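# Open the narrow cabinet's top drawer, close all others

## Task

Pull the top drawer of the slim cabinet with three drawers fully open and keep it open. Every other drawer in the room must be fully closed by the end. Each cabinet must stay roughly where it started. The robot must not topple or finish leaning, or the task fails.

## Robot and tools

ROBOT. A Dexmate Vega on a three-wheeled base. It has a torso of three links (thigh, shank, chest) that folds in a Z shape, two seven-joint arms with two-finger grippers, and a pan/tilt head. The cameras are head_camera (896x560), left_wrist_camera and right_wrist_camera (672x420 each). Each wrist camera sits on the back of its hand. From above, the robot is about 0.70 m long and 0.63 m wide, or 0.91 m with the arms folded. Its front edge is 0.35 m ahead of the base origin. It starts in the stand posture.

FRAMES. All lengths are in metres and all angles in radians unless the name says _deg. The base frame has its origin on the floor on the centre line, 0.185 m behind the front axle, which is the turning point. x points forward, y left, z up. chest, left_hand and right_hand are reported in this frame. A hand point lies between the fingers, 0.033 m back from the closed tips. The fingers point along the hand's z axis and close along its y axis, and the back of the hand faces -x. base_odometry is measured against the base frame as it was at the start and counts only wheel rotation, so slip shows up as travel.

TOOL move. Every argument except cameras is part of one action. An action is either "base" and/or "joints", optionally with "speeds" and/or "min_time_s", or else "target" alone, optionally with "min_time_s". All motions in an action start together.
- base: an object with exactly one key, giving a relative offset from where the base is now. translate_m (-2 to 2, forward positive), strafe_m (-2 to 2, left positive; the heading may drift about 0.02 rad), or rotate_rad (-3.2 to 3.2, counter-clockwise positive). The front wheels need up to about 1.1 s to swivel before a move in a new direction.
- joints: an object of absolute targets in rad, keyed by joint name. Torso: torso_hip_rad 0 to 1.57, torso_knee_rad 0 to 3.141, torso_waist_rad -1.57 to 1.57. The chest's forward lean equals knee minus hip minus waist. Head: head_pan_rad ±2.792 (positive is left), head_tilt_rad ±1.483, head_camera_tilt_rad -1.483 to 1.378 (positive looks down). Each arm has shoulder_pitch, shoulder_yaw, upper_arm_roll, elbow, forearm_roll, wrist_pitch, wrist_yaw and gripper, prefixed left_ or right_. For shoulder pitch and wrist pitch, positive tips the left arm down but negative tips the right arm down. Gripper 0 (shut) to 0.785.
- target: moves one hand to an absolute pose in the base frame. It takes side ("left"/"right") and x, y, z (-3 to 3 m). pitch_deg runs -30 to 95, where 90 points the fingers down and 0 is level. heading_deg is 0 for forward and positive counter-clockwise. roll_deg defaults to 0. Heading and roll both run -360 to 360. line_only true allows only a straight-line move. A target is checked against the robot's own body only, not the room. One call plays at most 9.9 s of the move, so resend the same target after "short (part of ...)".
- speeds: top speed for this action's base motion, by key. translate_m 0.04 to 0.5 m/s (default 0.3), strafe_m 0.04 to 0.3, rotate_rad 0.1 to 0.6 rad/s.
- min_time_s: 0.1 to 8 s, the least time for each arm and head motion.
- cameras: a list from head_camera, left_wrist_camera, right_wrist_camera or "all". An empty list returns no images. A call with no action returns the state plus all images.

OTHER TOOLS. wait(seconds 0 to 10, cameras) lets the scene run on and returns the state. zoom_image(camera, region [x0,y0,x1,y1] in pixels, at most 504 by 504) enlarges part of that camera's latest image. finished_scene(scene: the current scene number) ends the scene for good. After it ends scene 1, make no more calls in that reply.

RESULTS. The "move" line reads done, or else the worst status among the motions. base_status, joint_status and left/right_hand_status give how each motion ended:
- done: reached.
- off_target: stopped away from the target and may still be pushing.
- contact_stop, or contact_stop_at_<key> for a joint stopped along with another: the arm pushed hard for about 0.6 s, and its whole group stops and holds there.
- time_out: the motion took too long.
- not_followed: the collision guard withheld the targets.
- refused: the hand target failed its checks and nothing moved.
- reached: within 10 mm and 2 degrees.
- short: includes the remaining error.
- limit_stop_at_motor_heat and unfinished.
Other lines: "pictures" lists the image order. turned_by_wheels and turned_by_imu give rotation since the last result. A straight or sideways drive showing more than 0.03 rad of imu turn suggests a collision. base_tilt is in degrees, with about 2 degrees of error. The state also reports joint_positions, joint torques, Motor temperatures and on_its_own. If a call is refused or stopped, the later move, wait and finished_scene calls in the same reply are skipped.

USEFUL POSTURES. Torso presets (hip, knee, waist): stand 0.469, 1.617, 1.048; stand_high 0.78, 1.57, 0.44; lean_20 0.52, 1.05, 0.18; lean_45 0.52, 1.05, -0.26; low_lean_45 0, 0, -0.79. Arm fold, in the order shoulder_pitch, shoulder_yaw, upper_arm_roll, elbow, forearm_roll, wrist_pitch, wrist_yaw: left 1, 0.5, -0.6, -2.5, 0, -0.9, 0; right -1, -0.5, 0.6, -2.5, 0, 0.9, 0. Fold the arms before going to low_lean_45. The fingers open in a V: the gap at the hand point is about 0.24 x angle - 0.002 m.

CAUTIONS. The base keeps driving into furniture without stopping, so approach slowly and push drawers gently. At default speed or less, watch for time_out or a count near zero; a rotation can free a stuck wheel. Nothing prevents a tip-over, so avoid fast driving with the chest leaned forward or a load held out. Arms are not kept off the body under "joints". Never let the two arms strike or squeeze each other. Contact torque at a joint's limit causes a 10 s torque fault, and motors held stretched or pressing heat up, with a forced stop at 80 °C. Back an arm off whatever stopped it. Don't slam drawers, knock cabinets or drop parts.

Each tool is called after "Call:" by a JSON object that holds its "fn" and its "kwargs", one argument or row to a line.

## Session

Call:
{"fn": "move", "kwargs": {

}}

Scene clock: 0.00 s.
Joint torques (N m): no reading
Motor temperatures (°C): left_arm=[31 31 31 26 40 35 41] | right_arm=[30 27 33 31 36 36 33]
base_odometry: x=+0.000 y=+0.000 heading=+0.000
turned_by_wheels: +0.000
turned_by_imu: +0.000
base_tilt: forward=+0.0 right=+0.8
base_status: not commanded
joint_positions: torso_hip_rad=+0.469 torso_knee_rad=+1.617 torso_waist_rad=+1.048 left_shoulder_pitch_rad=+2.217 left_shoulder_yaw_rad=-0.014 left_upper_arm_roll_rad=-0.004 left_elbow_rad=-1.080 left_forearm_roll_rad=+0.010 left_wrist_pitch_rad=-0.495 left_wrist_yaw_rad=-0.006 left_gripper_rad=+0.005 right_shoulder_pitch_rad=-2.194 right_shoulder_yaw_rad=-0.002 right_upper_arm_roll_rad=+0.006 right_elbow_rad=-1.112 right_forearm_roll_rad=+0.018 right_wrist_pitch_rad=+0.493 right_wrist_yaw_rad=-0.008 right_gripper_rad=+0.005 head_pan_rad=+0.000 head_tilt_rad=+0.000 head_camera_tilt_rad=+0.000
joint_status: not commanded
chest: x=-0.0111 y=+0.0000 z=+1.4155 quat_wxyz=(+0.999, +0.000, +0.050, +0.000) (m; base frame)
left_hand: x=+0.1501 y=+0.2220 z=+0.6144 quat_wxyz=(+0.402, -0.001, +0.915, -0.004) pitch_deg=+42.6 heading_deg=-0.5 roll_deg=-0.7 back=up (m; base frame)
right_hand: x=+0.1852 y=-0.2398 z=+0.6293 quat_wxyz=(+0.427, +0.011, +0.904, -0.007) pitch_deg=+39.4 heading_deg=-1.6 roll_deg=-0.3 back=up (m; base frame)
pictures: head_camera, left_wrist_camera, right_wrist_camera

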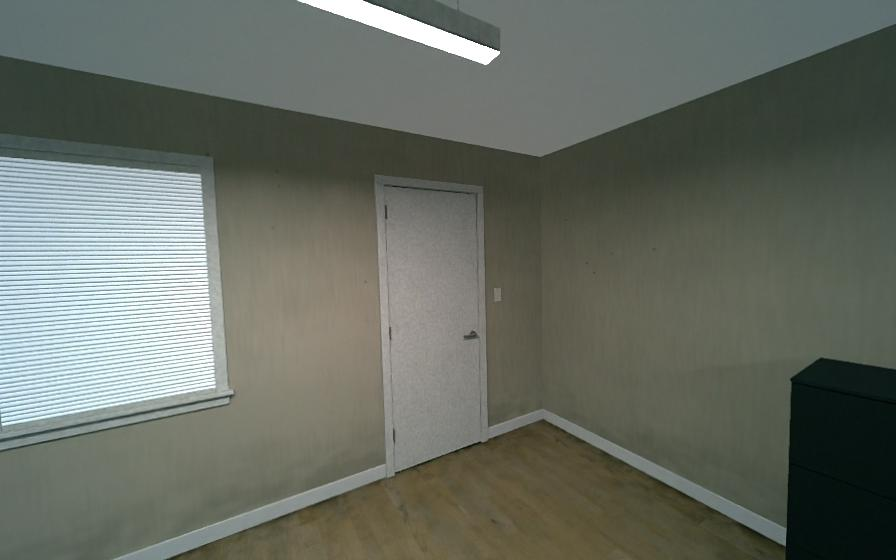

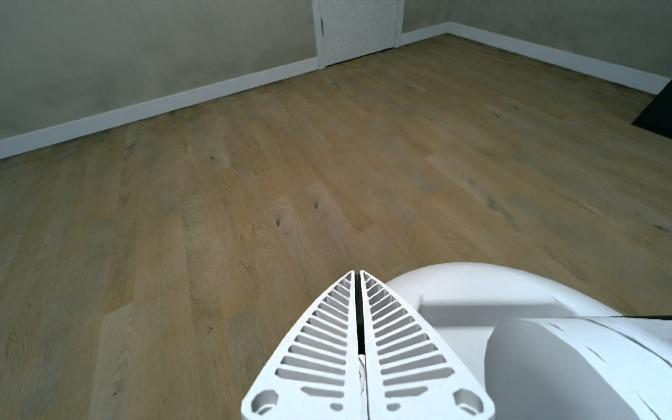

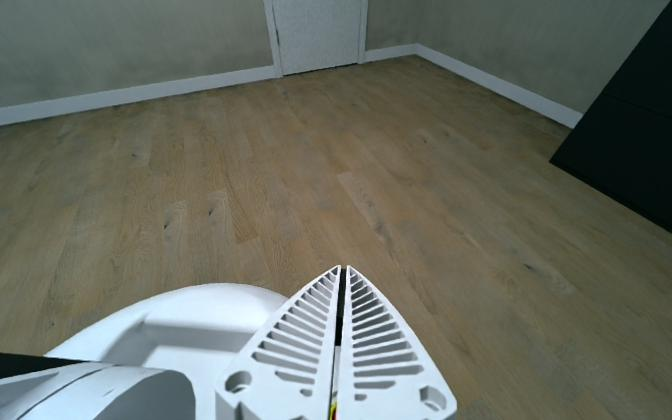

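Call:
{"fn": "move", "kwargs": {
  "joints": {"head_pan_rad": -1.2, "head_camera_tilt_rad": 0.3},
  "cameras": ["head_camera"]
}}

Call:
{"fn": "move", "kwargs": {
  "joints": {"head_pan_rad": -2.6, "head_camera_tilt_rad": 0.3},
  "cameras": ["head_camera"]
}}

Call:
{"fn": "move", "kwargs": {
  "joints": {"head_pan_rad": 1.6, "head_camera_tilt_rad": 0.3},
  "cameras": ["head_camera"]
}}

Scene clock: 1.70 s.
Joint torques (N m): left_arm=[7.39 -0.56 -1.15 -1.09 0.06 -1.54 0.05] | right_arm=[-4.71 -1.69 0.59 -2.36 0.05 1.76 -0.05]
move: done
base_odometry: x=+0.000 y=+0.000 heading=+0.000
turned_by_wheels: +0.000
turned_by_imu: +0.000
base_tilt: forward=+0.1 right=+0.7
base_status: not commanded
joint_positions: torso_hip_rad=+0.469 torso_knee_rad=+1.617 torso_waist_rad=+1.048 left_shoulder_pitch_rad=+2.217 left_shoulder_yaw_rad=-0.014 left_upper_arm_roll_rad=-0.004 left_elbow_rad=-1.080 left_forearm_roll_rad=+0.010 left_wrist_pitch_rad=-0.495 left_wrist_yaw_rad=-0.006 left_gripper_rad=+0.005 right_shoulder_pitch_rad=-2.194 right_shoulder_yaw_rad=-0.002 right_upper_arm_roll_rad=+0.006 right_elbow_rad=-1.112 right_forearm_roll_rad=+0.018 right_wrist_pitch_rad=+0.493 right_wrist_yaw_rad=-0.008 right_gripper_rad=+0.005 head_pan_rad=-1.200 head_tilt_rad=+0.000 head_camera_tilt_rad=+0.300
joint_status: all done
chest: x=-0.0111 y=+0.0000 z=+1.4155 quat_wxyz=(+0.999, +0.000, +0.050, +0.000) (m; base frame)
left_hand: x=+0.1501 y=+0.2220 z=+0.6144 quat_wxyz=(+0.402, -0.001, +0.915, -0.004) pitch_deg=+42.6 heading_deg=-0.5 roll_deg=-0.7 back=up (m; base frame)
right_hand: x=+0.1852 y=-0.2398 z=+0.6293 quat_wxyz=(+0.427, +0.011, +0.904, -0.007) pitch_deg=+39.4 heading_deg=-1.6 roll_deg=-0.3 back=up (m; base frame)
pictures: head_camera

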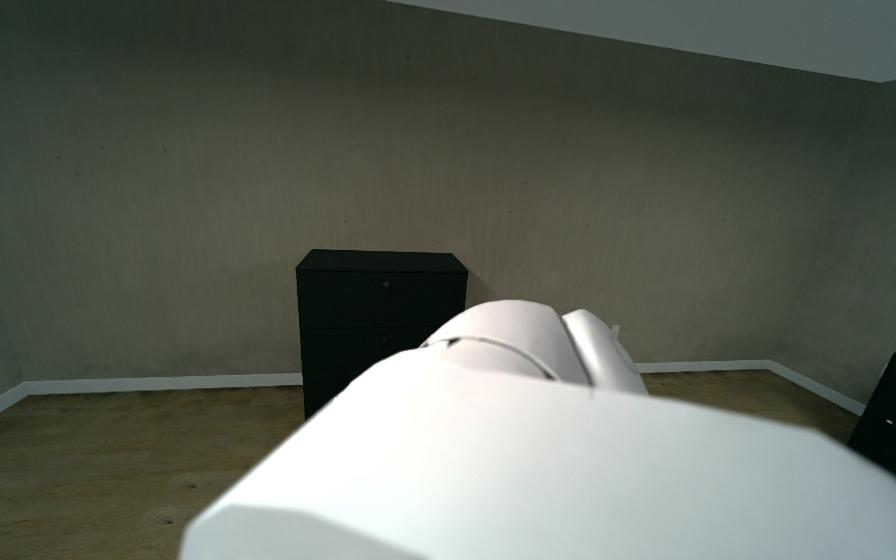

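Scene clock: 3.30 s.
Joint torques (N m): left_arm=[5.22 -0.54 -1.15 -2.71 -0.07 -1.46 0.01] | right_arm=[-3.77 -1.55 0.42 -3.25 -0.02 2.1 0]
move: done
base_odometry: x=+0.000 y=+0.000 heading=+0.000
turned_by_wheels: +0.000
turned_by_imu: +0.000
base_tilt: forward=+0.0 right=+0.7
base_status: not commanded
joint_positions: torso_hip_rad=+0.469 torso_knee_rad=+1.617 torso_waist_rad=+1.048 left_shoulder_pitch_rad=+2.217 left_shoulder_yaw_rad=-0.014 left_upper_arm_roll_rad=-0.004 left_elbow_rad=-1.080 left_forearm_roll_rad=+0.010 left_wrist_pitch_rad=-0.495 left_wrist_yaw_rad=-0.006 left_gripper_rad=+0.005 right_shoulder_pitch_rad=-2.194 right_shoulder_yaw_rad=-0.002 right_upper_arm_roll_rad=+0.006 right_elbow_rad=-1.112 right_forearm_roll_rad=+0.018 right_wrist_pitch_rad=+0.493 right_wrist_yaw_rad=-0.008 right_gripper_rad=+0.005 head_pan_rad=-2.600 head_tilt_rad=+0.000 head_camera_tilt_rad=+0.300
joint_status: all done
chest: x=-0.0111 y=+0.0000 z=+1.4155 quat_wxyz=(+0.999, +0.000, +0.050, +0.000) (m; base frame)
left_hand: x=+0.1501 y=+0.2220 z=+0.6144 quat_wxyz=(+0.402, -0.001, +0.915, -0.004) pitch_deg=+42.6 heading_deg=-0.5 roll_deg=-0.7 back=up (m; base frame)
right_hand: x=+0.1852 y=-0.2398 z=+0.6293 quat_wxyz=(+0.427, +0.011, +0.904, -0.007) pitch_deg=+39.4 heading_deg=-1.6 roll_deg=-0.3 back=up (m; base frame)
pictures: head_camera

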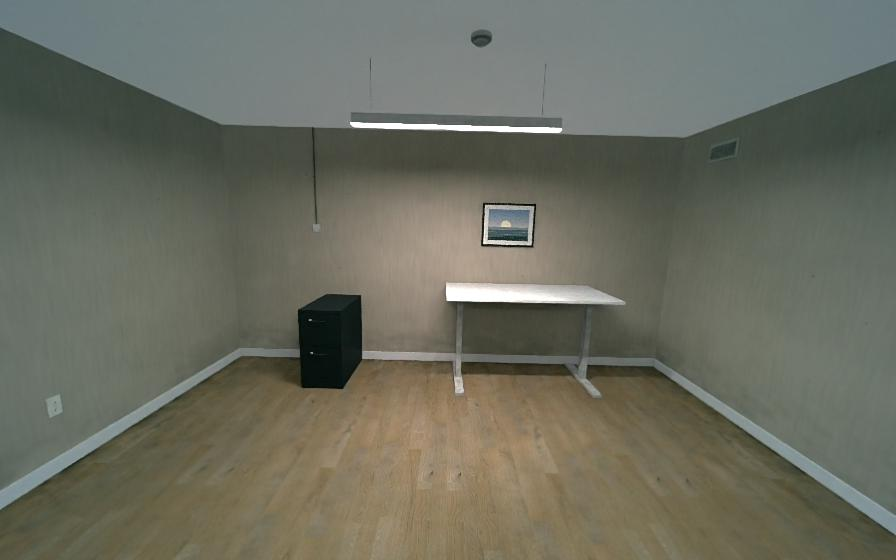

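Scene clock: 6.77 s.
Joint torques (N m): left_arm=[6.95 0.48 -0.61 -2.2 0 -1.12 0.14] | right_arm=[-5.14 -1.18 0.75 -2.27 0 2.16 0.07]
move: done
base_odometry: x=+0.000 y=+0.000 heading=+0.000
turned_by_wheels: +0.000
turned_by_imu: +0.000
base_tilt: forward=+0.0 right=+0.8
base_status: not commanded
joint_positions: torso_hip_rad=+0.469 torso_knee_rad=+1.617 torso_waist_rad=+1.048 left_shoulder_pitch_rad=+2.217 left_shoulder_yaw_rad=-0.014 left_upper_arm_roll_rad=-0.004 left_elbow_rad=-1.080 left_forearm_roll_rad=+0.010 left_wrist_pitch_rad=-0.495 left_wrist_yaw_rad=-0.006 left_gripper_rad=+0.005 right_shoulder_pitch_rad=-2.194 right_shoulder_yaw_rad=-0.002 right_upper_arm_roll_rad=+0.006 right_elbow_rad=-1.112 right_forearm_roll_rad=+0.018 right_wrist_pitch_rad=+0.493 right_wrist_yaw_rad=-0.008 right_gripper_rad=+0.005 head_pan_rad=+1.600 head_tilt_rad=+0.000 head_camera_tilt_rad=+0.300
joint_status: all done
chest: x=-0.0111 y=+0.0000 z=+1.4155 quat_wxyz=(+0.999, +0.000, +0.050, +0.000) (m; base frame)
left_hand: x=+0.1501 y=+0.2220 z=+0.6144 quat_wxyz=(+0.402, -0.001, +0.915, -0.004) pitch_deg=+42.6 heading_deg=-0.5 roll_deg=-0.7 back=up (m; base frame)
right_hand: x=+0.1852 y=-0.2398 z=+0.6293 quat_wxyz=(+0.427, +0.011, +0.904, -0.007) pitch_deg=+39.4 heading_deg=-1.6 roll_deg=-0.3 back=up (m; base frame)
pictures: head_camera

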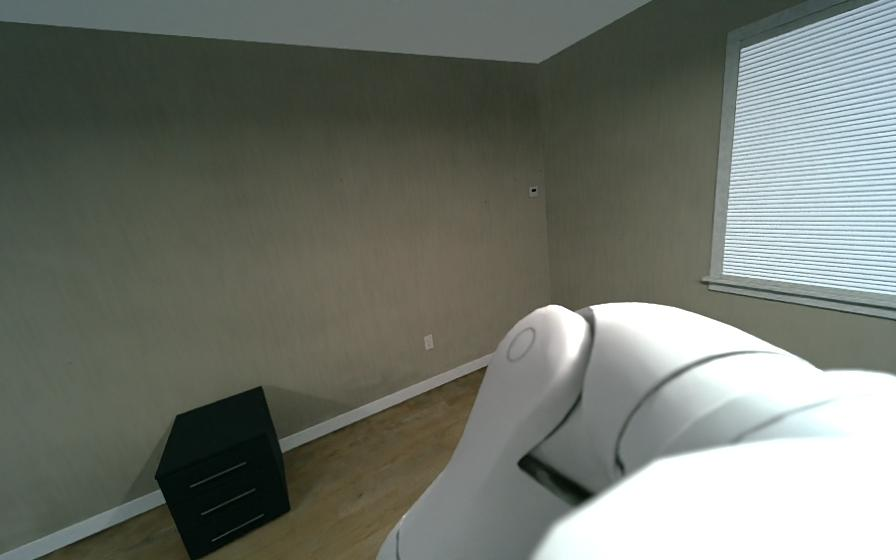

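Call:
{"fn": "move", "kwargs": {
  "joints": {"head_pan_rad": 2.1, "head_camera_tilt_rad": 0.5},
  "cameras": ["head_camera"]
}}

Call:
{"fn": "zoom_image", "kwargs": {
  "camera": "head_camera",
  "region": [300, 250, 650, 500]
}}

Call:
{"fn": "move", "kwargs": {
  "joints": {"head_pan_rad": -2.6, "head_camera_tilt_rad": 0.3},
  "cameras": ["head_camera"]
}}

Call:
{"fn": "zoom_image", "kwargs": {
  "camera": "head_camera",
  "region": [270, 270, 420, 400]
}}

Call:
{"fn": "move", "kwargs": {
  "joints": {"head_pan_rad": -0.8, "head_camera_tilt_rad": 0.3},
  "cameras": ["head_camera"]
}}

Call:
{"fn": "zoom_image", "kwargs": {
  "camera": "head_camera",
  "region": [400, 200, 800, 500]
}}

Scene clock: 8.13 s.
Joint torques (N m): left_arm=[6.4 0.04 -0.88 -2.72 0.27 -1.84 0.14] | right_arm=[-5.5 -0.76 0.52 -2.05 -0.01 1.51 0.22]
move: done
base_odometry: x=+0.000 y=+0.000 heading=+0.000
turned_by_wheels: +0.000
turned_by_imu: +0.000
base_tilt: forward=+0.1 right=+0.7
base_status: not commanded
joint_positions: torso_hip_rad=+0.469 torso_knee_rad=+1.617 torso_waist_rad=+1.048 left_shoulder_pitch_rad=+2.217 left_shoulder_yaw_rad=-0.014 left_upper_arm_roll_rad=-0.004 left_elbow_rad=-1.080 left_forearm_roll_rad=+0.010 left_wrist_pitch_rad=-0.495 left_wrist_yaw_rad=-0.006 left_gripper_rad=+0.005 right_shoulder_pitch_rad=-2.194 right_shoulder_yaw_rad=-0.002 right_upper_arm_roll_rad=+0.006 right_elbow_rad=-1.112 right_forearm_roll_rad=+0.018 right_wrist_pitch_rad=+0.493 right_wrist_yaw_rad=-0.008 right_gripper_rad=+0.005 head_pan_rad=+2.100 head_tilt_rad=+0.000 head_camera_tilt_rad=+0.500
joint_status: all done
chest: x=-0.0111 y=+0.0000 z=+1.4155 quat_wxyz=(+0.999, +0.000, +0.050, +0.000) (m; base frame)
left_hand: x=+0.1501 y=+0.2220 z=+0.6144 quat_wxyz=(+0.402, -0.001, +0.915, -0.004) pitch_deg=+42.6 heading_deg=-0.5 roll_deg=-0.7 back=up (m; base frame)
right_hand: x=+0.1852 y=-0.2398 z=+0.6293 quat_wxyz=(+0.427, +0.011, +0.904, -0.007) pitch_deg=+39.4 heading_deg=-1.6 roll_deg=-0.3 back=up (m; base frame)
pictures: head_camera

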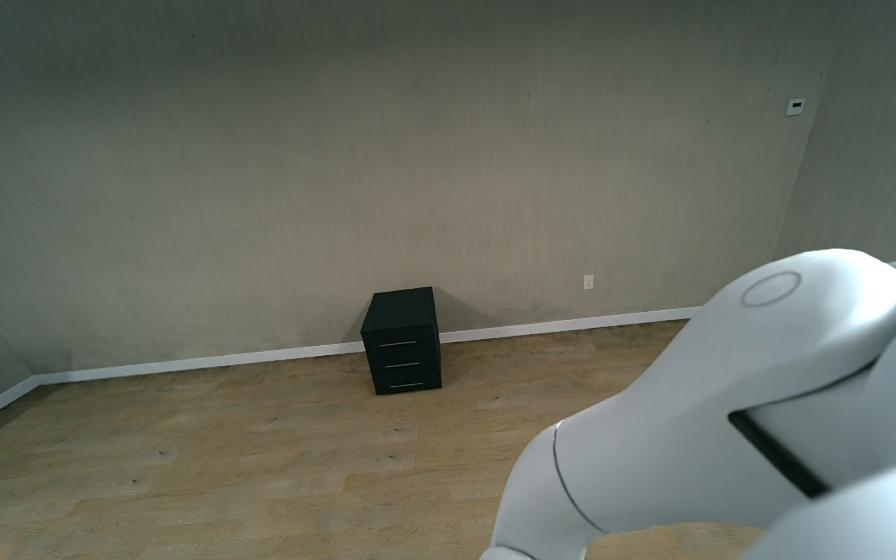

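Scaled by 1.440 from the camera's 896x560 image, which has a finer 960x600 frame.

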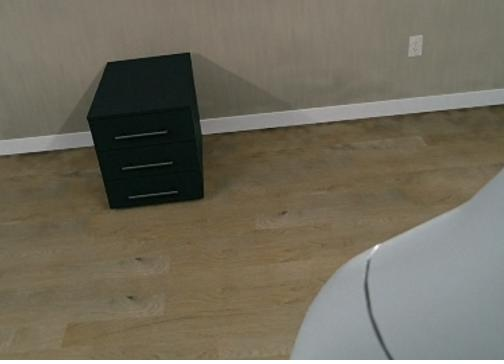

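Scene clock: 11.93 s.
Joint torques (N m): left_arm=[6.23 0.4 -1 -2.85 0.03 -1.49 -0.25] | right_arm=[-5.22 -1.08 0.65 -2.22 0.21 2.05 -0.04]
move: done
base_odometry: x=+0.000 y=+0.000 heading=+0.000
turned_by_wheels: +0.000
turned_by_imu: +0.000
base_tilt: forward=+0.0 right=+0.7
base_status: not commanded
joint_positions: torso_hip_rad=+0.469 torso_knee_rad=+1.617 torso_waist_rad=+1.048 left_shoulder_pitch_rad=+2.217 left_shoulder_yaw_rad=-0.014 left_upper_arm_roll_rad=-0.004 left_elbow_rad=-1.080 left_forearm_roll_rad=+0.010 left_wrist_pitch_rad=-0.495 left_wrist_yaw_rad=-0.006 left_gripper_rad=+0.005 right_shoulder_pitch_rad=-2.194 right_shoulder_yaw_rad=-0.002 right_upper_arm_roll_rad=+0.006 right_elbow_rad=-1.112 right_forearm_roll_rad=+0.018 right_wrist_pitch_rad=+0.493 right_wrist_yaw_rad=-0.008 right_gripper_rad=+0.005 head_pan_rad=-2.600 head_tilt_rad=+0.000 head_camera_tilt_rad=+0.300
joint_status: all done
chest: x=-0.0111 y=+0.0000 z=+1.4155 quat_wxyz=(+0.999, +0.000, +0.050, +0.000) (m; base frame)
left_hand: x=+0.1501 y=+0.2220 z=+0.6144 quat_wxyz=(+0.402, -0.001, +0.915, -0.004) pitch_deg=+42.6 heading_deg=-0.5 roll_deg=-0.7 back=up (m; base frame)
right_hand: x=+0.1852 y=-0.2398 z=+0.6293 quat_wxyz=(+0.427, +0.011, +0.904, -0.007) pitch_deg=+39.4 heading_deg=-1.6 roll_deg=-0.3 back=up (m; base frame)
pictures: head_camera

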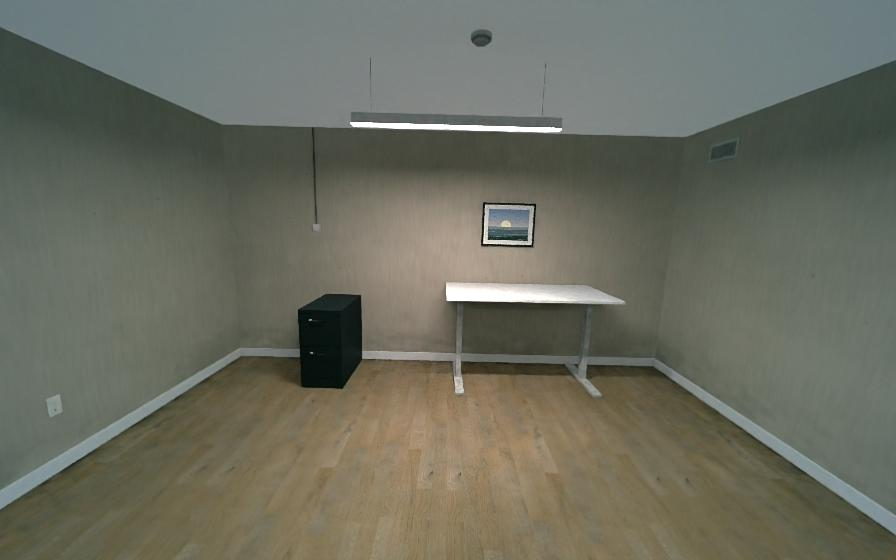

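Scaled by 3.360 from the camera's 896x560 image, which has a finer 960x600 frame.

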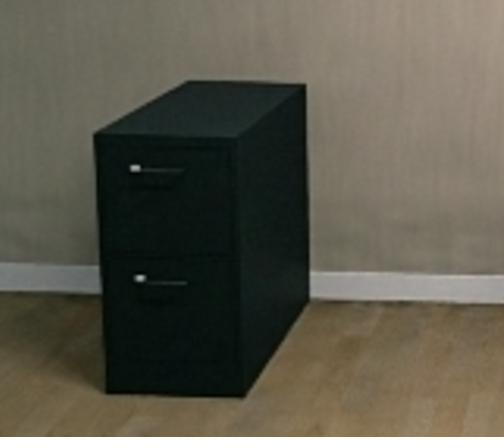

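Scene clock: 13.80 s.
Joint torques (N m): left_arm=[6.32 0.27 -0.54 -1.86 -0.01 -2.02 0.09] | right_arm=[-5.11 -1.66 0.25 -1.94 0.23 2.03 0.08]
move: done
base_odometry: x=+0.000 y=+0.000 heading=+0.000
turned_by_wheels: +0.000
turned_by_imu: +0.000
base_tilt: forward=+0.1 right=+0.8
base_status: not commanded
joint_positions: torso_hip_rad=+0.469 torso_knee_rad=+1.617 torso_waist_rad=+1.048 left_shoulder_pitch_rad=+2.217 left_shoulder_yaw_rad=-0.014 left_upper_arm_roll_rad=-0.004 left_elbow_rad=-1.080 left_forearm_roll_rad=+0.010 left_wrist_pitch_rad=-0.495 left_wrist_yaw_rad=-0.006 left_gripper_rad=+0.005 right_shoulder_pitch_rad=-2.194 right_shoulder_yaw_rad=-0.002 right_upper_arm_roll_rad=+0.006 right_elbow_rad=-1.112 right_forearm_roll_rad=+0.018 right_wrist_pitch_rad=+0.493 right_wrist_yaw_rad=-0.008 right_gripper_rad=+0.005 head_pan_rad=-0.800 head_tilt_rad=+0.000 head_camera_tilt_rad=+0.300
joint_status: all done
chest: x=-0.0111 y=+0.0000 z=+1.4155 quat_wxyz=(+0.999, +0.000, +0.050, +0.000) (m; base frame)
left_hand: x=+0.1501 y=+0.2220 z=+0.6144 quat_wxyz=(+0.402, -0.001, +0.915, -0.004) pitch_deg=+42.6 heading_deg=-0.5 roll_deg=-0.7 back=up (m; base frame)
right_hand: x=+0.1852 y=-0.2398 z=+0.6293 quat_wxyz=(+0.427, +0.011, +0.904, -0.007) pitch_deg=+39.4 heading_deg=-1.6 roll_deg=-0.3 back=up (m; base frame)
pictures: head_camera

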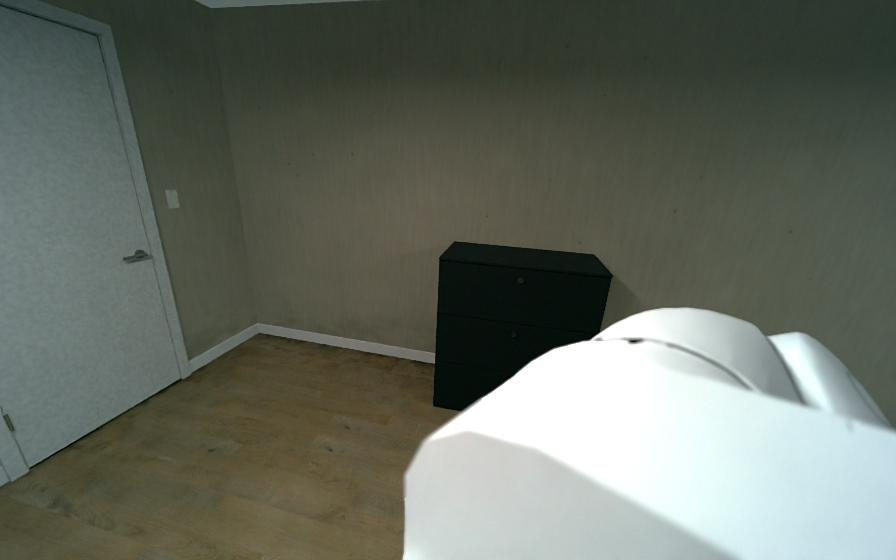

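Scaled by 1.260 from the camera's 896x560 image, which has a finer 960x600 frame.

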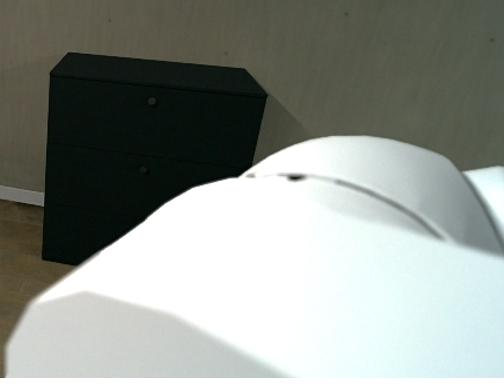

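Call:
{"fn": "move", "kwargs": {
  "base": {"rotate_rad": 2.2},
  "joints": {"head_pan_rad": 0, "head_camera_tilt_rad": 0.6},
  "cameras": ["head_camera"]
}}

Call:
{"fn": "zoom_image", "kwargs": {
  "camera": "head_camera",
  "region": [300, 150, 600, 400]
}}

Scene clock: 19.77 s.
Joint torques (N m): left_arm=[6.75 -0.19 -0.97 -2.97 0.31 -0.74 0.36] | right_arm=[-3.79 -0.41 0.3 -3.3 0.08 1.71 -0.02]
move: done
base_odometry: x=+0.003 y=-0.001 heading=+2.207
turned_by_wheels: +2.207
turned_by_imu: +2.195
base_tilt: forward=+0.0 right=+0.8
base_status: done
joint_positions: torso_hip_rad=+0.469 torso_knee_rad=+1.617 torso_waist_rad=+1.048 left_shoulder_pitch_rad=+2.217 left_shoulder_yaw_rad=-0.014 left_upper_arm_roll_rad=-0.004 left_elbow_rad=-1.080 left_forearm_roll_rad=+0.010 left_wrist_pitch_rad=-0.495 left_wrist_yaw_rad=-0.006 left_gripper_rad=+0.005 right_shoulder_pitch_rad=-2.194 right_shoulder_yaw_rad=-0.002 right_upper_arm_roll_rad=+0.006 right_elbow_rad=-1.112 right_forearm_roll_rad=+0.018 right_wrist_pitch_rad=+0.493 right_wrist_yaw_rad=-0.008 right_gripper_rad=+0.005 head_pan_rad=+0.000 head_tilt_rad=+0.000 head_camera_tilt_rad=+0.600
joint_status: all done
chest: x=-0.0111 y=+0.0000 z=+1.4155 quat_wxyz=(+0.999, +0.000, +0.050, +0.000) (m; base frame)
left_hand: x=+0.1501 y=+0.2220 z=+0.6144 quat_wxyz=(+0.402, -0.001, +0.915, -0.004) pitch_deg=+42.6 heading_deg=-0.5 roll_deg=-0.7 back=up (m; base frame)
right_hand: x=+0.1852 y=-0.2398 z=+0.6293 quat_wxyz=(+0.427, +0.011, +0.904, -0.007) pitch_deg=+39.4 heading_deg=-1.6 roll_deg=-0.3 back=up (m; base frame)
pictures: head_camera

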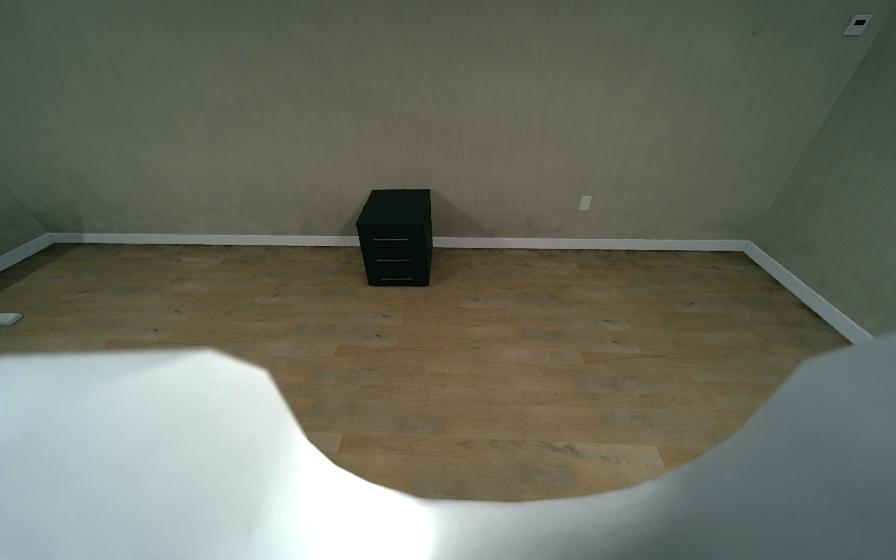

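Scaled by 1.680 from the camera's 896x560 image, which has a finer 960x600 frame.

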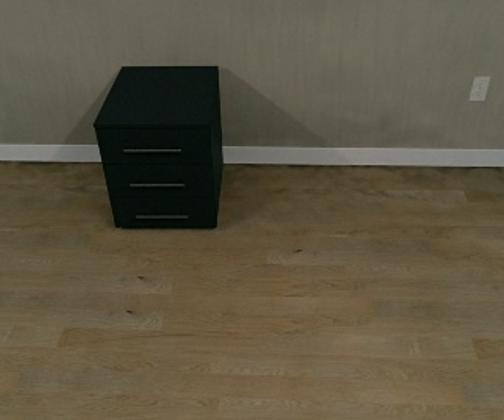

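Call:
{"fn": "move", "kwargs": {
  "base": {"strafe_m": 0.15},
  "joints": {"left_gripper_rad": 0.3}
}}

Call:
{"fn": "move", "kwargs": {
  "base": {"translate_m": 0.6}
}}

Call:
{"fn": "move", "kwargs": {
  "target": {"side": "left", "x": 0.6, "y": 0.22, "z": 0.45, "pitch_deg": 20, "heading_deg": 0, "roll_deg": 90},
  "cameras": ["all"]
}}

Scene clock: 23.23 s.
Joint torques (N m): left_arm=[5.75 -0.29 -1.17 -1.63 0.43 -1.44 -0.05] | right_arm=[-4.17 -1.77 0.17 -2.7 0.2 2.21 0.01]
move: done
base_odometry: x=-0.117 y=-0.090 heading=+2.210
turned_by_wheels: +0.004
turned_by_imu: +0.002
base_tilt: forward=+0.0 right=+0.7
base_status: done
joint_positions: torso_hip_rad=+0.469 torso_knee_rad=+1.617 torso_waist_rad=+1.048 left_shoulder_pitch_rad=+2.217 left_shoulder_yaw_rad=-0.014 left_upper_arm_roll_rad=-0.004 left_elbow_rad=-1.080 left_forearm_roll_rad=+0.010 left_wrist_pitch_rad=-0.495 left_wrist_yaw_rad=-0.006 left_gripper_rad=+0.300 right_shoulder_pitch_rad=-2.194 right_shoulder_yaw_rad=-0.002 right_upper_arm_roll_rad=+0.006 right_elbow_rad=-1.112 right_forearm_roll_rad=+0.018 right_wrist_pitch_rad=+0.493 right_wrist_yaw_rad=-0.008 right_gripper_rad=+0.005 head_pan_rad=+0.000 head_tilt_rad=+0.000 head_camera_tilt_rad=+0.600
joint_status: all done
chest: x=-0.0111 y=+0.0000 z=+1.4155 quat_wxyz=(+0.999, +0.000, +0.050, +0.000) (m; base frame)
left_hand: x=+0.1501 y=+0.2220 z=+0.6144 quat_wxyz=(+0.402, -0.001, +0.915, -0.004) pitch_deg=+42.6 heading_deg=-0.5 roll_deg=-0.7 back=up (m; base frame)
right_hand: x=+0.1852 y=-0.2398 z=+0.6293 quat_wxyz=(+0.427, +0.011, +0.904, -0.007) pitch_deg=+39.4 heading_deg=-1.6 roll_deg=-0.3 back=up (m; base frame)
pictures: none

Scene clock: 27.40 s.
Joint torques (N m): left_arm=[7.51 0.34 -0.63 -2.42 0.09 -1.81 0.04] | right_arm=[-5.32 -1.35 0.44 -2.72 0.12 2.01 -0.17]
move: done
base_odometry: x=-0.475 y=+0.391 heading=+2.210
turned_by_wheels: -0.001
turned_by_imu: -0.002
base_tilt: forward=+0.1 right=+0.7
base_status: done
joint_positions: torso_hip_rad=+0.469 torso_knee_rad=+1.617 torso_waist_rad=+1.048 left_shoulder_pitch_rad=+2.217 left_shoulder_yaw_rad=-0.014 left_upper_arm_roll_rad=-0.004 left_elbow_rad=-1.080 left_forearm_roll_rad=+0.010 left_wrist_pitch_rad=-0.495 left_wrist_yaw_rad=-0.006 left_gripper_rad=+0.300 right_shoulder_pitch_rad=-2.194 right_shoulder_yaw_rad=-0.002 right_upper_arm_roll_rad=+0.006 right_elbow_rad=-1.112 right_forearm_roll_rad=+0.018 right_wrist_pitch_rad=+0.493 right_wrist_yaw_rad=-0.008 right_gripper_rad=+0.005 head_pan_rad=+0.000 head_tilt_rad=+0.000 head_camera_tilt_rad=+0.600
joint_status: not commanded
chest: x=-0.0111 y=+0.0000 z=+1.4155 quat_wxyz=(+0.999, +0.000, +0.050, +0.000) (m; base frame)
left_hand: x=+0.1501 y=+0.2220 z=+0.6143 quat_wxyz=(+0.402, -0.001, +0.916, -0.004) pitch_deg=+42.6 heading_deg=-0.5 roll_deg=-0.7 back=up (m; base frame)
right_hand: x=+0.1852 y=-0.2398 z=+0.6293 quat_wxyz=(+0.427, +0.011, +0.904, -0.007) pitch_deg=+39.4 heading_deg=-1.6 roll_deg=-0.3 back=up (m; base frame)
pictures: none

Scene clock: 27.70 s.
Joint torques (N m): left_arm=[5.14 0.65 -0.9 -2.71 0.02 -1.87 -0.12] | right_arm=[-4.63 -0.78 0.39 -1.82 0.2 1.65 -0.03]
move: refused
base_odometry: x=-0.475 y=+0.391 heading=+2.210
turned_by_wheels: +0.000
turned_by_imu: +0.000
base_tilt: forward=+0.0 right=+0.8
base_status: not commanded
joint_positions: torso_hip_rad=+0.469 torso_knee_rad=+1.617 torso_waist_rad=+1.048 left_shoulder_pitch_rad=+2.217 left_shoulder_yaw_rad=-0.014 left_upper_arm_roll_rad=-0.004 left_elbow_rad=-1.080 left_forearm_roll_rad=+0.010 left_wrist_pitch_rad=-0.495 left_wrist_yaw_rad=-0.006 left_gripper_rad=+0.300 right_shoulder_pitch_rad=-2.194 right_shoulder_yaw_rad=-0.002 right_upper_arm_roll_rad=+0.006 right_elbow_rad=-1.112 right_forearm_roll_rad=+0.018 right_wrist_pitch_rad=+0.493 right_wrist_yaw_rad=-0.008 right_gripper_rad=+0.005 head_pan_rad=+0.000 head_tilt_rad=+0.000 head_camera_tilt_rad=+0.600
joint_status: not commanded
chest: x=-0.0111 y=+0.0000 z=+1.4155 quat_wxyz=(+0.999, +0.000, +0.050, +0.000) (m; base frame)
left_hand: x=+0.1501 y=+0.2220 z=+0.6143 quat_wxyz=(+0.402, -0.001, +0.916, -0.004) pitch_deg=+42.6 heading_deg=-0.5 roll_deg=-0.7 back=up (m; base frame)
left_hand_status: refused: the arm stands too near the robot already: the left finger into the torso, as the model's coarse spheres have them (needs 2.0 cm clear). Nothing moved. Move it clear with "joints".
right_hand: x=+0.1852 y=-0.2398 z=+0.6293 quat_wxyz=(+0.427, +0.011, +0.904, -0.007) pitch_deg=+39.4 heading_deg=-1.6 roll_deg=-0.3 back=up (m; base frame)
pictures: head_camera, left_wrist_camera, right_wrist_camera

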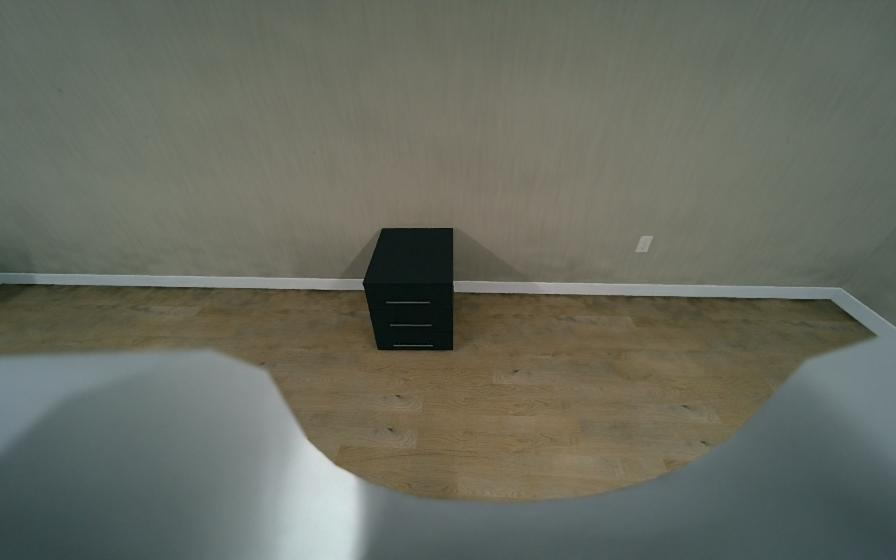

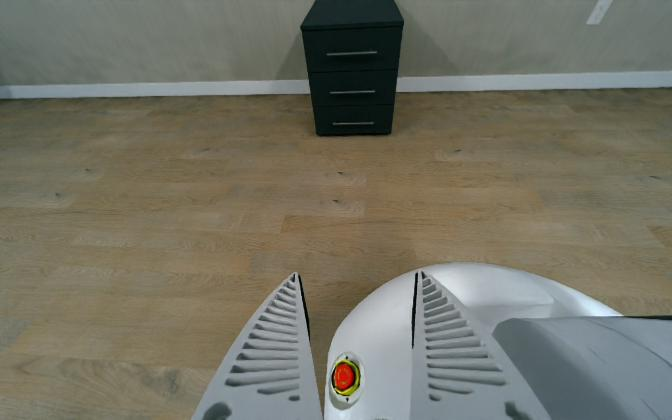

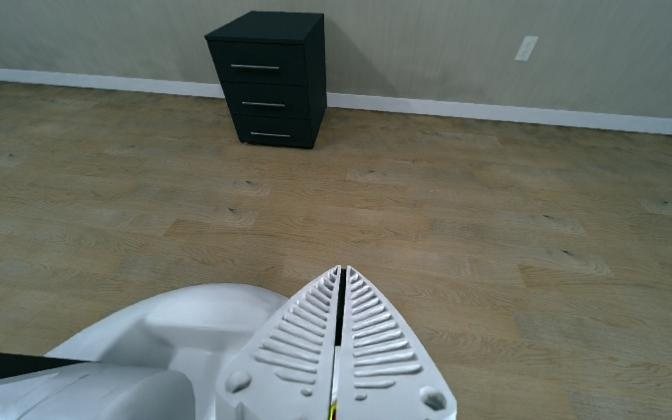

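Call:
{"fn": "move", "kwargs": {
  "joints": {"left_shoulder_pitch_rad": 1.8, "left_elbow_rad": -1.2, "left_shoulder_yaw_rad": 0.1}
}}

Call:
{"fn": "move", "kwargs": {
  "target": {"side": "left", "x": 0.65, "y": 0.22, "z": 0.45, "pitch_deg": 10, "heading_deg": 0, "roll_deg": 90},
  "cameras": ["all"]
}}

Scene clock: 31.10 s.
Joint torques (N m): left_arm=[-10.67 2.81 -2.17 -6.31 -0.06 -2.11 -0.04] | right_arm=[-4.48 -0.73 0.39 -1.07 0.09 1.98 -0.15]
move: done
base_odometry: x=-0.475 y=+0.391 heading=+2.210
turned_by_wheels: +0.000
turned_by_imu: +0.000
base_tilt: forward=+0.0 right=+0.7
base_status: not commanded
joint_positions: torso_hip_rad=+0.469 torso_knee_rad=+1.617 torso_waist_rad=+1.048 left_shoulder_pitch_rad=+1.804 left_shoulder_yaw_rad=+0.099 left_upper_arm_roll_rad=-0.004 left_elbow_rad=-1.199 left_forearm_roll_rad=+0.010 left_wrist_pitch_rad=-0.495 left_wrist_yaw_rad=-0.006 left_gripper_rad=+0.300 right_shoulder_pitch_rad=-2.194 right_shoulder_yaw_rad=-0.002 right_upper_arm_roll_rad=+0.006 right_elbow_rad=-1.112 right_forearm_roll_rad=+0.018 right_wrist_pitch_rad=+0.493 right_wrist_yaw_rad=-0.008 right_gripper_rad=+0.005 head_pan_rad=+0.000 head_tilt_rad=+0.000 head_camera_tilt_rad=+0.600
joint_status: all done
chest: x=-0.0111 y=+0.0000 z=+1.4155 quat_wxyz=(+0.999, +0.000, +0.050, +0.000) (m; base frame)
left_hand: x=+0.4965 y=+0.2645 z=+0.8113 quat_wxyz=(+0.628, +0.048, +0.777, +0.027) pitch_deg=+12.2 heading_deg=-1.1 roll_deg=+5.9 back=up (m; base frame)
right_hand: x=+0.1852 y=-0.2398 z=+0.6293 quat_wxyz=(+0.427, +0.011, +0.904, -0.007) pitch_deg=+39.4 heading_deg=-1.6 roll_deg=-0.3 back=up (m; base frame)
pictures: none

Scene clock: 31.40 s.
Joint torques (N m): left_arm=[-11.81 3.03 -2.53 -5.11 -0.04 -1.36 -0.04] | right_arm=[-4.79 0.29 0.13 -2.2 0.11 2.94 -0.15]
move: refused
base_odometry: x=-0.475 y=+0.391 heading=+2.210
turned_by_wheels: +0.000
turned_by_imu: +0.000
base_tilt: forward=+0.1 right=+0.8
base_status: not commanded
joint_positions: torso_hip_rad=+0.469 torso_knee_rad=+1.617 torso_waist_rad=+1.048 left_shoulder_pitch_rad=+1.802 left_shoulder_yaw_rad=+0.099 left_upper_arm_roll_rad=-0.004 left_elbow_rad=-1.199 left_forearm_roll_rad=+0.010 left_wrist_pitch_rad=-0.495 left_wrist_yaw_rad=-0.006 left_gripper_rad=+0.300 right_shoulder_pitch_rad=-2.194 right_shoulder_yaw_rad=-0.002 right_upper_arm_roll_rad=+0.006 right_elbow_rad=-1.112 right_forearm_roll_rad=+0.018 right_wrist_pitch_rad=+0.493 right_wrist_yaw_rad=-0.008 right_gripper_rad=+0.005 head_pan_rad=+0.000 head_tilt_rad=+0.000 head_camera_tilt_rad=+0.600
joint_status: not commanded
chest: x=-0.0111 y=+0.0000 z=+1.4155 quat_wxyz=(+0.999, +0.000, +0.050, +0.000) (m; base frame)
left_hand: x=+0.4979 y=+0.2647 z=+0.8127 quat_wxyz=(+0.629, +0.048, +0.776, +0.027) pitch_deg=+12.0 heading_deg=-1.1 roll_deg=+6.0 back=up (m; base frame)
left_hand_status: refused: no posture of the arm gets there (left_forearm_roll_rad at its limit): the closest leaves the hand 29.8 cm and 19 deg from the pose. Nothing moved.
right_hand: x=+0.1852 y=-0.2398 z=+0.6293 quat_wxyz=(+0.427, +0.011, +0.904, -0.007) pitch_deg=+39.4 heading_deg=-1.6 roll_deg=-0.3 back=up (m; base frame)
pictures: head_camera, left_wrist_camera, right_wrist_camera

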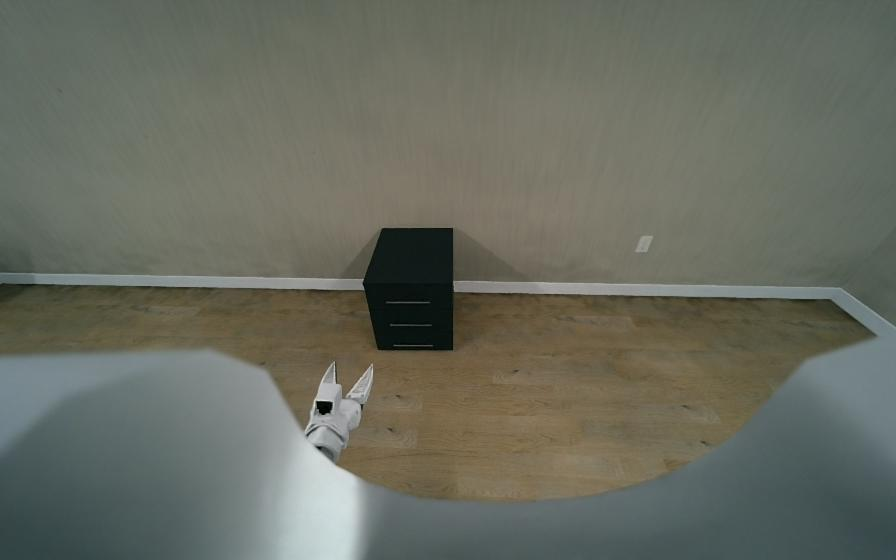

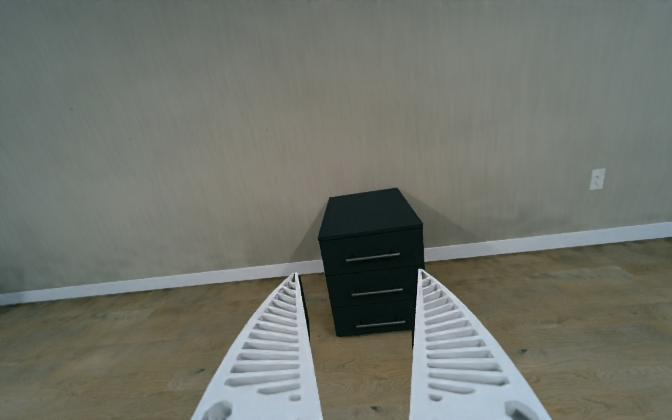

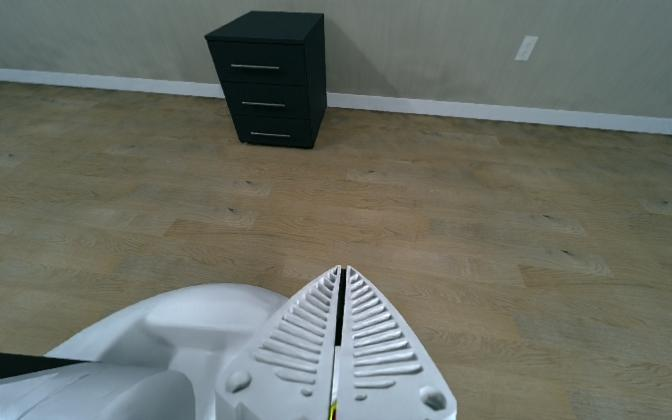

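Call:
{"fn": "move", "kwargs": {
  "joints": {"right_shoulder_pitch_rad": -1, "right_shoulder_yaw_rad": -0.5, "right_upper_arm_roll_rad": 0.6, "right_elbow_rad": -2.5, "right_forearm_roll_rad": 0, "right_wrist_pitch_rad": 0.9, "right_wrist_yaw_rad": 0}
}}

Call:
{"fn": "move", "kwargs": {
  "joints": {"torso_hip_rad": 0.35, "torso_knee_rad": 1.2, "torso_waist_rad": 0.35, "left_shoulder_pitch_rad": 1.3},
  "cameras": ["all"]
}}

Call:
{"fn": "move", "kwargs": {
  "target": {"side": "left", "x": 0.65, "y": 0.22, "z": 0.45, "pitch_deg": 10, "heading_deg": 0, "roll_deg": 90},
  "cameras": ["all"]
}}

Scene clock: 37.80 s.
Joint torques (N m): left_arm=[-11.73 3.64 -2.11 -4.91 -0.01 -2.47 0.08] | right_arm=[22.23 -7.57 5.01 0.67 -0.05 -2.04 0.08]
move: done
base_odometry: x=-0.475 y=+0.391 heading=+2.210
turned_by_wheels: +0.000
turned_by_imu: +0.000
base_tilt: forward=+0.0 right=+0.8
base_status: not commanded
joint_positions: torso_hip_rad=+0.469 torso_knee_rad=+1.617 torso_waist_rad=+1.048 left_shoulder_pitch_rad=+1.800 left_shoulder_yaw_rad=+0.100 left_upper_arm_roll_rad=-0.004 left_elbow_rad=-1.200 left_forearm_roll_rad=+0.010 left_wrist_pitch_rad=-0.495 left_wrist_yaw_rad=-0.006 left_gripper_rad=+0.300 right_shoulder_pitch_rad=-1.004 right_shoulder_yaw_rad=-0.498 right_upper_arm_roll_rad=+0.598 right_elbow_rad=-2.496 right_forearm_roll_rad=+0.000 right_wrist_pitch_rad=+0.899 right_wrist_yaw_rad=+0.000 right_gripper_rad=+0.005 head_pan_rad=+0.000 head_tilt_rad=+0.000 head_camera_tilt_rad=+0.600
joint_status: all done
chest: x=-0.0111 y=+0.0000 z=+1.4155 quat_wxyz=(+0.999, +0.000, +0.050, +0.000) (m; base frame)
left_hand: x=+0.4991 y=+0.2649 z=+0.8140 quat_wxyz=(+0.630, +0.048, +0.775, +0.027) pitch_deg=+11.9 heading_deg=-1.1 roll_deg=+6.0 back=up (m; base frame)
right_hand: x=-0.0046 y=-0.1730 z=+1.7002 quat_wxyz=(+0.841, -0.204, -0.394, -0.309) pitch_deg=-37.3 heading_deg=+132.5 roll_deg=+7.2 back=down (m; base frame)
pictures: none

Scene clock: 41.67 s.
Joint torques (N m): left_arm=[-14.92 3.07 -2.66 -5.66 -0.24 -1.89 -0.03] | right_arm=[20.63 -8.46 7.23 -2.25 0.47 -1.18 -0.37]
move: done
base_odometry: x=-0.475 y=+0.391 heading=+2.210
turned_by_wheels: +0.000
turned_by_imu: +0.000
base_tilt: forward=+0.1 right=+0.8
base_status: not commanded
joint_positions: torso_hip_rad=+0.350 torso_knee_rad=+1.200 torso_waist_rad=+0.350 left_shoulder_pitch_rad=+1.301 left_shoulder_yaw_rad=+0.100 left_upper_arm_roll_rad=-0.004 left_elbow_rad=-1.200 left_forearm_roll_rad=+0.010 left_wrist_pitch_rad=-0.495 left_wrist_yaw_rad=-0.006 left_gripper_rad=+0.300 right_shoulder_pitch_rad=-1.000 right_shoulder_yaw_rad=-0.500 right_upper_arm_roll_rad=+0.600 right_elbow_rad=-2.500 right_forearm_roll_rad=+0.000 right_wrist_pitch_rad=+0.900 right_wrist_yaw_rad=+0.000 right_gripper_rad=+0.005 head_pan_rad=+0.000 head_tilt_rad=+0.000 head_camera_tilt_rad=+0.600
joint_status: all done
chest: x=+0.0752 y=+0.0000 z=+1.3053 quat_wxyz=(+0.969, +0.000, +0.247, +0.000) (m; base frame)
left_hand: x=+0.6426 y=+0.2649 z=+0.7574 quat_wxyz=(+0.667, +0.047, +0.743, +0.029) pitch_deg=+6.2 heading_deg=-1.1 roll_deg=+6.1 back=up (m; base frame)
right_hand: x=+0.1888 y=-0.1712 z=+1.5647 quat_wxyz=(+0.901, -0.262, -0.224, -0.263) pitch_deg=-49.7 heading_deg=+114.2 roll_deg=+33.3 back=down (m; base frame)
pictures: head_camera, left_wrist_camera, right_wrist_camera

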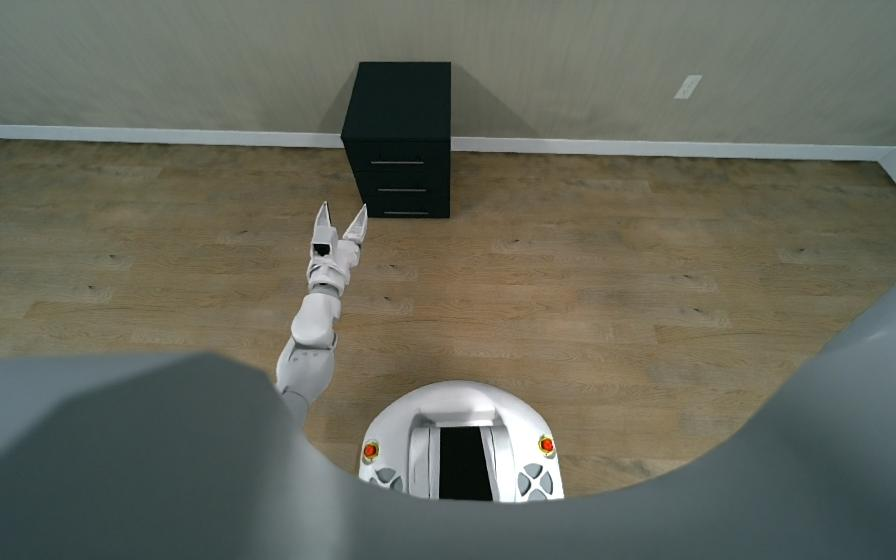

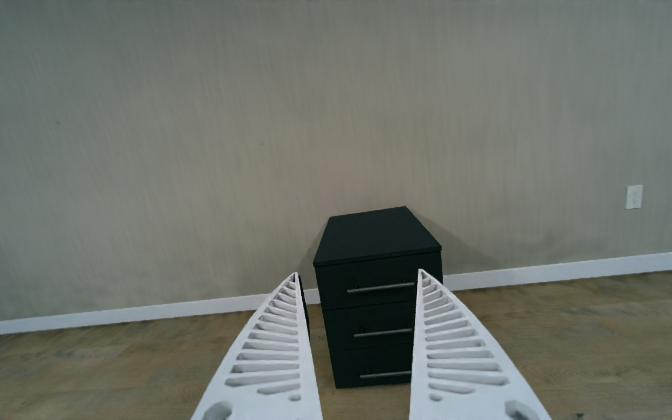

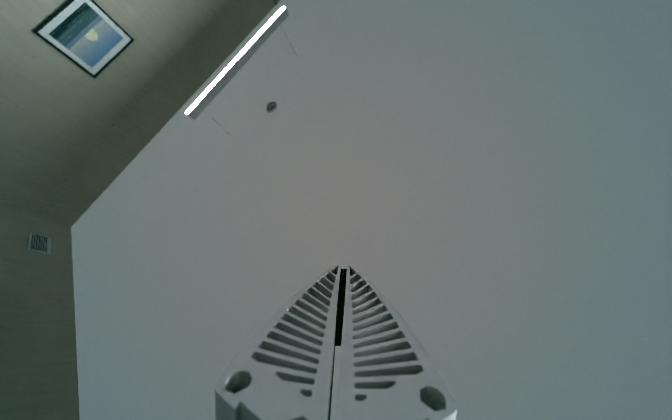

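Scene clock: 41.97 s.
Joint torques (N m): left_arm=[-14.94 4.5 -2.73 -6.23 0.09 -1.79 0.04] | right_arm=[20.04 -8.06 6.8 -2.78 0.45 -1.51 -0.35]
move: refused
base_odometry: x=-0.475 y=+0.391 heading=+2.210
turned_by_wheels: +0.000
turned_by_imu: +0.000
base_tilt: forward=+0.1 right=+0.7
base_status: not commanded
joint_positions: torso_hip_rad=+0.350 torso_knee_rad=+1.200 torso_waist_rad=+0.350 left_shoulder_pitch_rad=+1.301 left_shoulder_yaw_rad=+0.100 left_upper_arm_roll_rad=-0.004 left_elbow_rad=-1.200 left_forearm_roll_rad=+0.010 left_wrist_pitch_rad=-0.495 left_wrist_yaw_rad=-0.006 left_gripper_rad=+0.300 right_shoulder_pitch_rad=-1.000 right_shoulder_yaw_rad=-0.500 right_upper_arm_roll_rad=+0.600 right_elbow_rad=-2.500 right_forearm_roll_rad=+0.000 right_wrist_pitch_rad=+0.900 right_wrist_yaw_rad=+0.000 right_gripper_rad=+0.005 head_pan_rad=+0.000 head_tilt_rad=+0.000 head_camera_tilt_rad=+0.600
joint_status: not commanded
chest: x=+0.0752 y=+0.0000 z=+1.3053 quat_wxyz=(+0.969, +0.000, +0.247, +0.000) (m; base frame)
left_hand: x=+0.6428 y=+0.2649 z=+0.7576 quat_wxyz=(+0.667, +0.047, +0.743, +0.029) pitch_deg=+6.2 heading_deg=-1.1 roll_deg=+6.1 back=up (m; base frame)
left_hand_status: refused: no posture of the arm gets there (out of reach): the closest leaves the hand 16.9 cm and 2 deg from the pose. Nothing moved.
right_hand: x=+0.1888 y=-0.1712 z=+1.5647 quat_wxyz=(+0.901, -0.262, -0.224, -0.263) pitch_deg=-49.7 heading_deg=+114.2 roll_deg=+33.3 back=down (m; base frame)
pictures: head_camera, left_wrist_camera, right_wrist_camera

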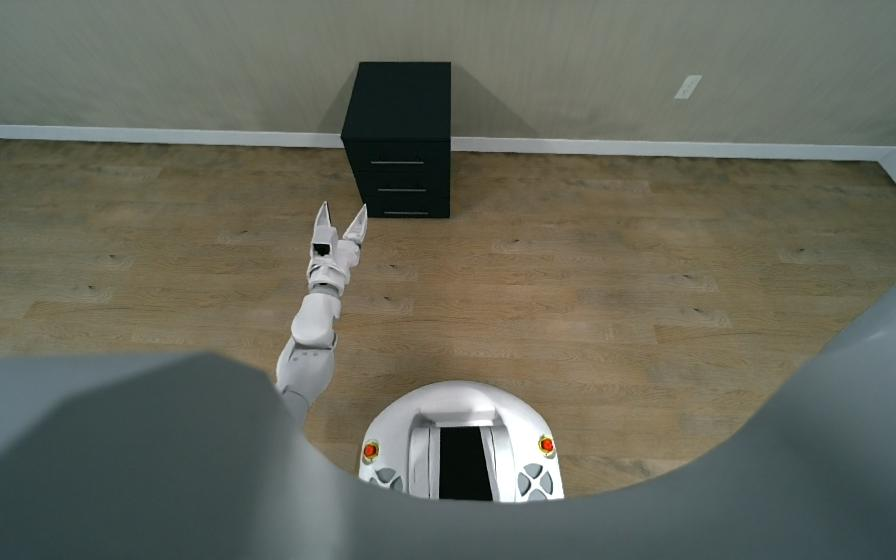

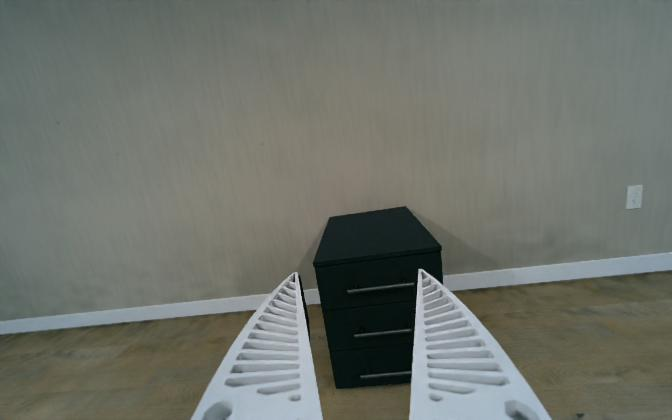

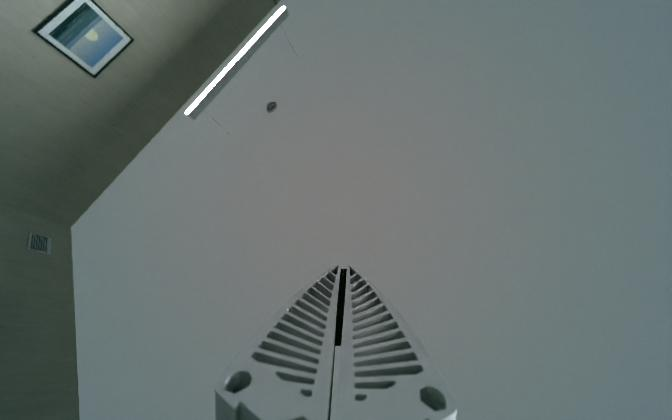

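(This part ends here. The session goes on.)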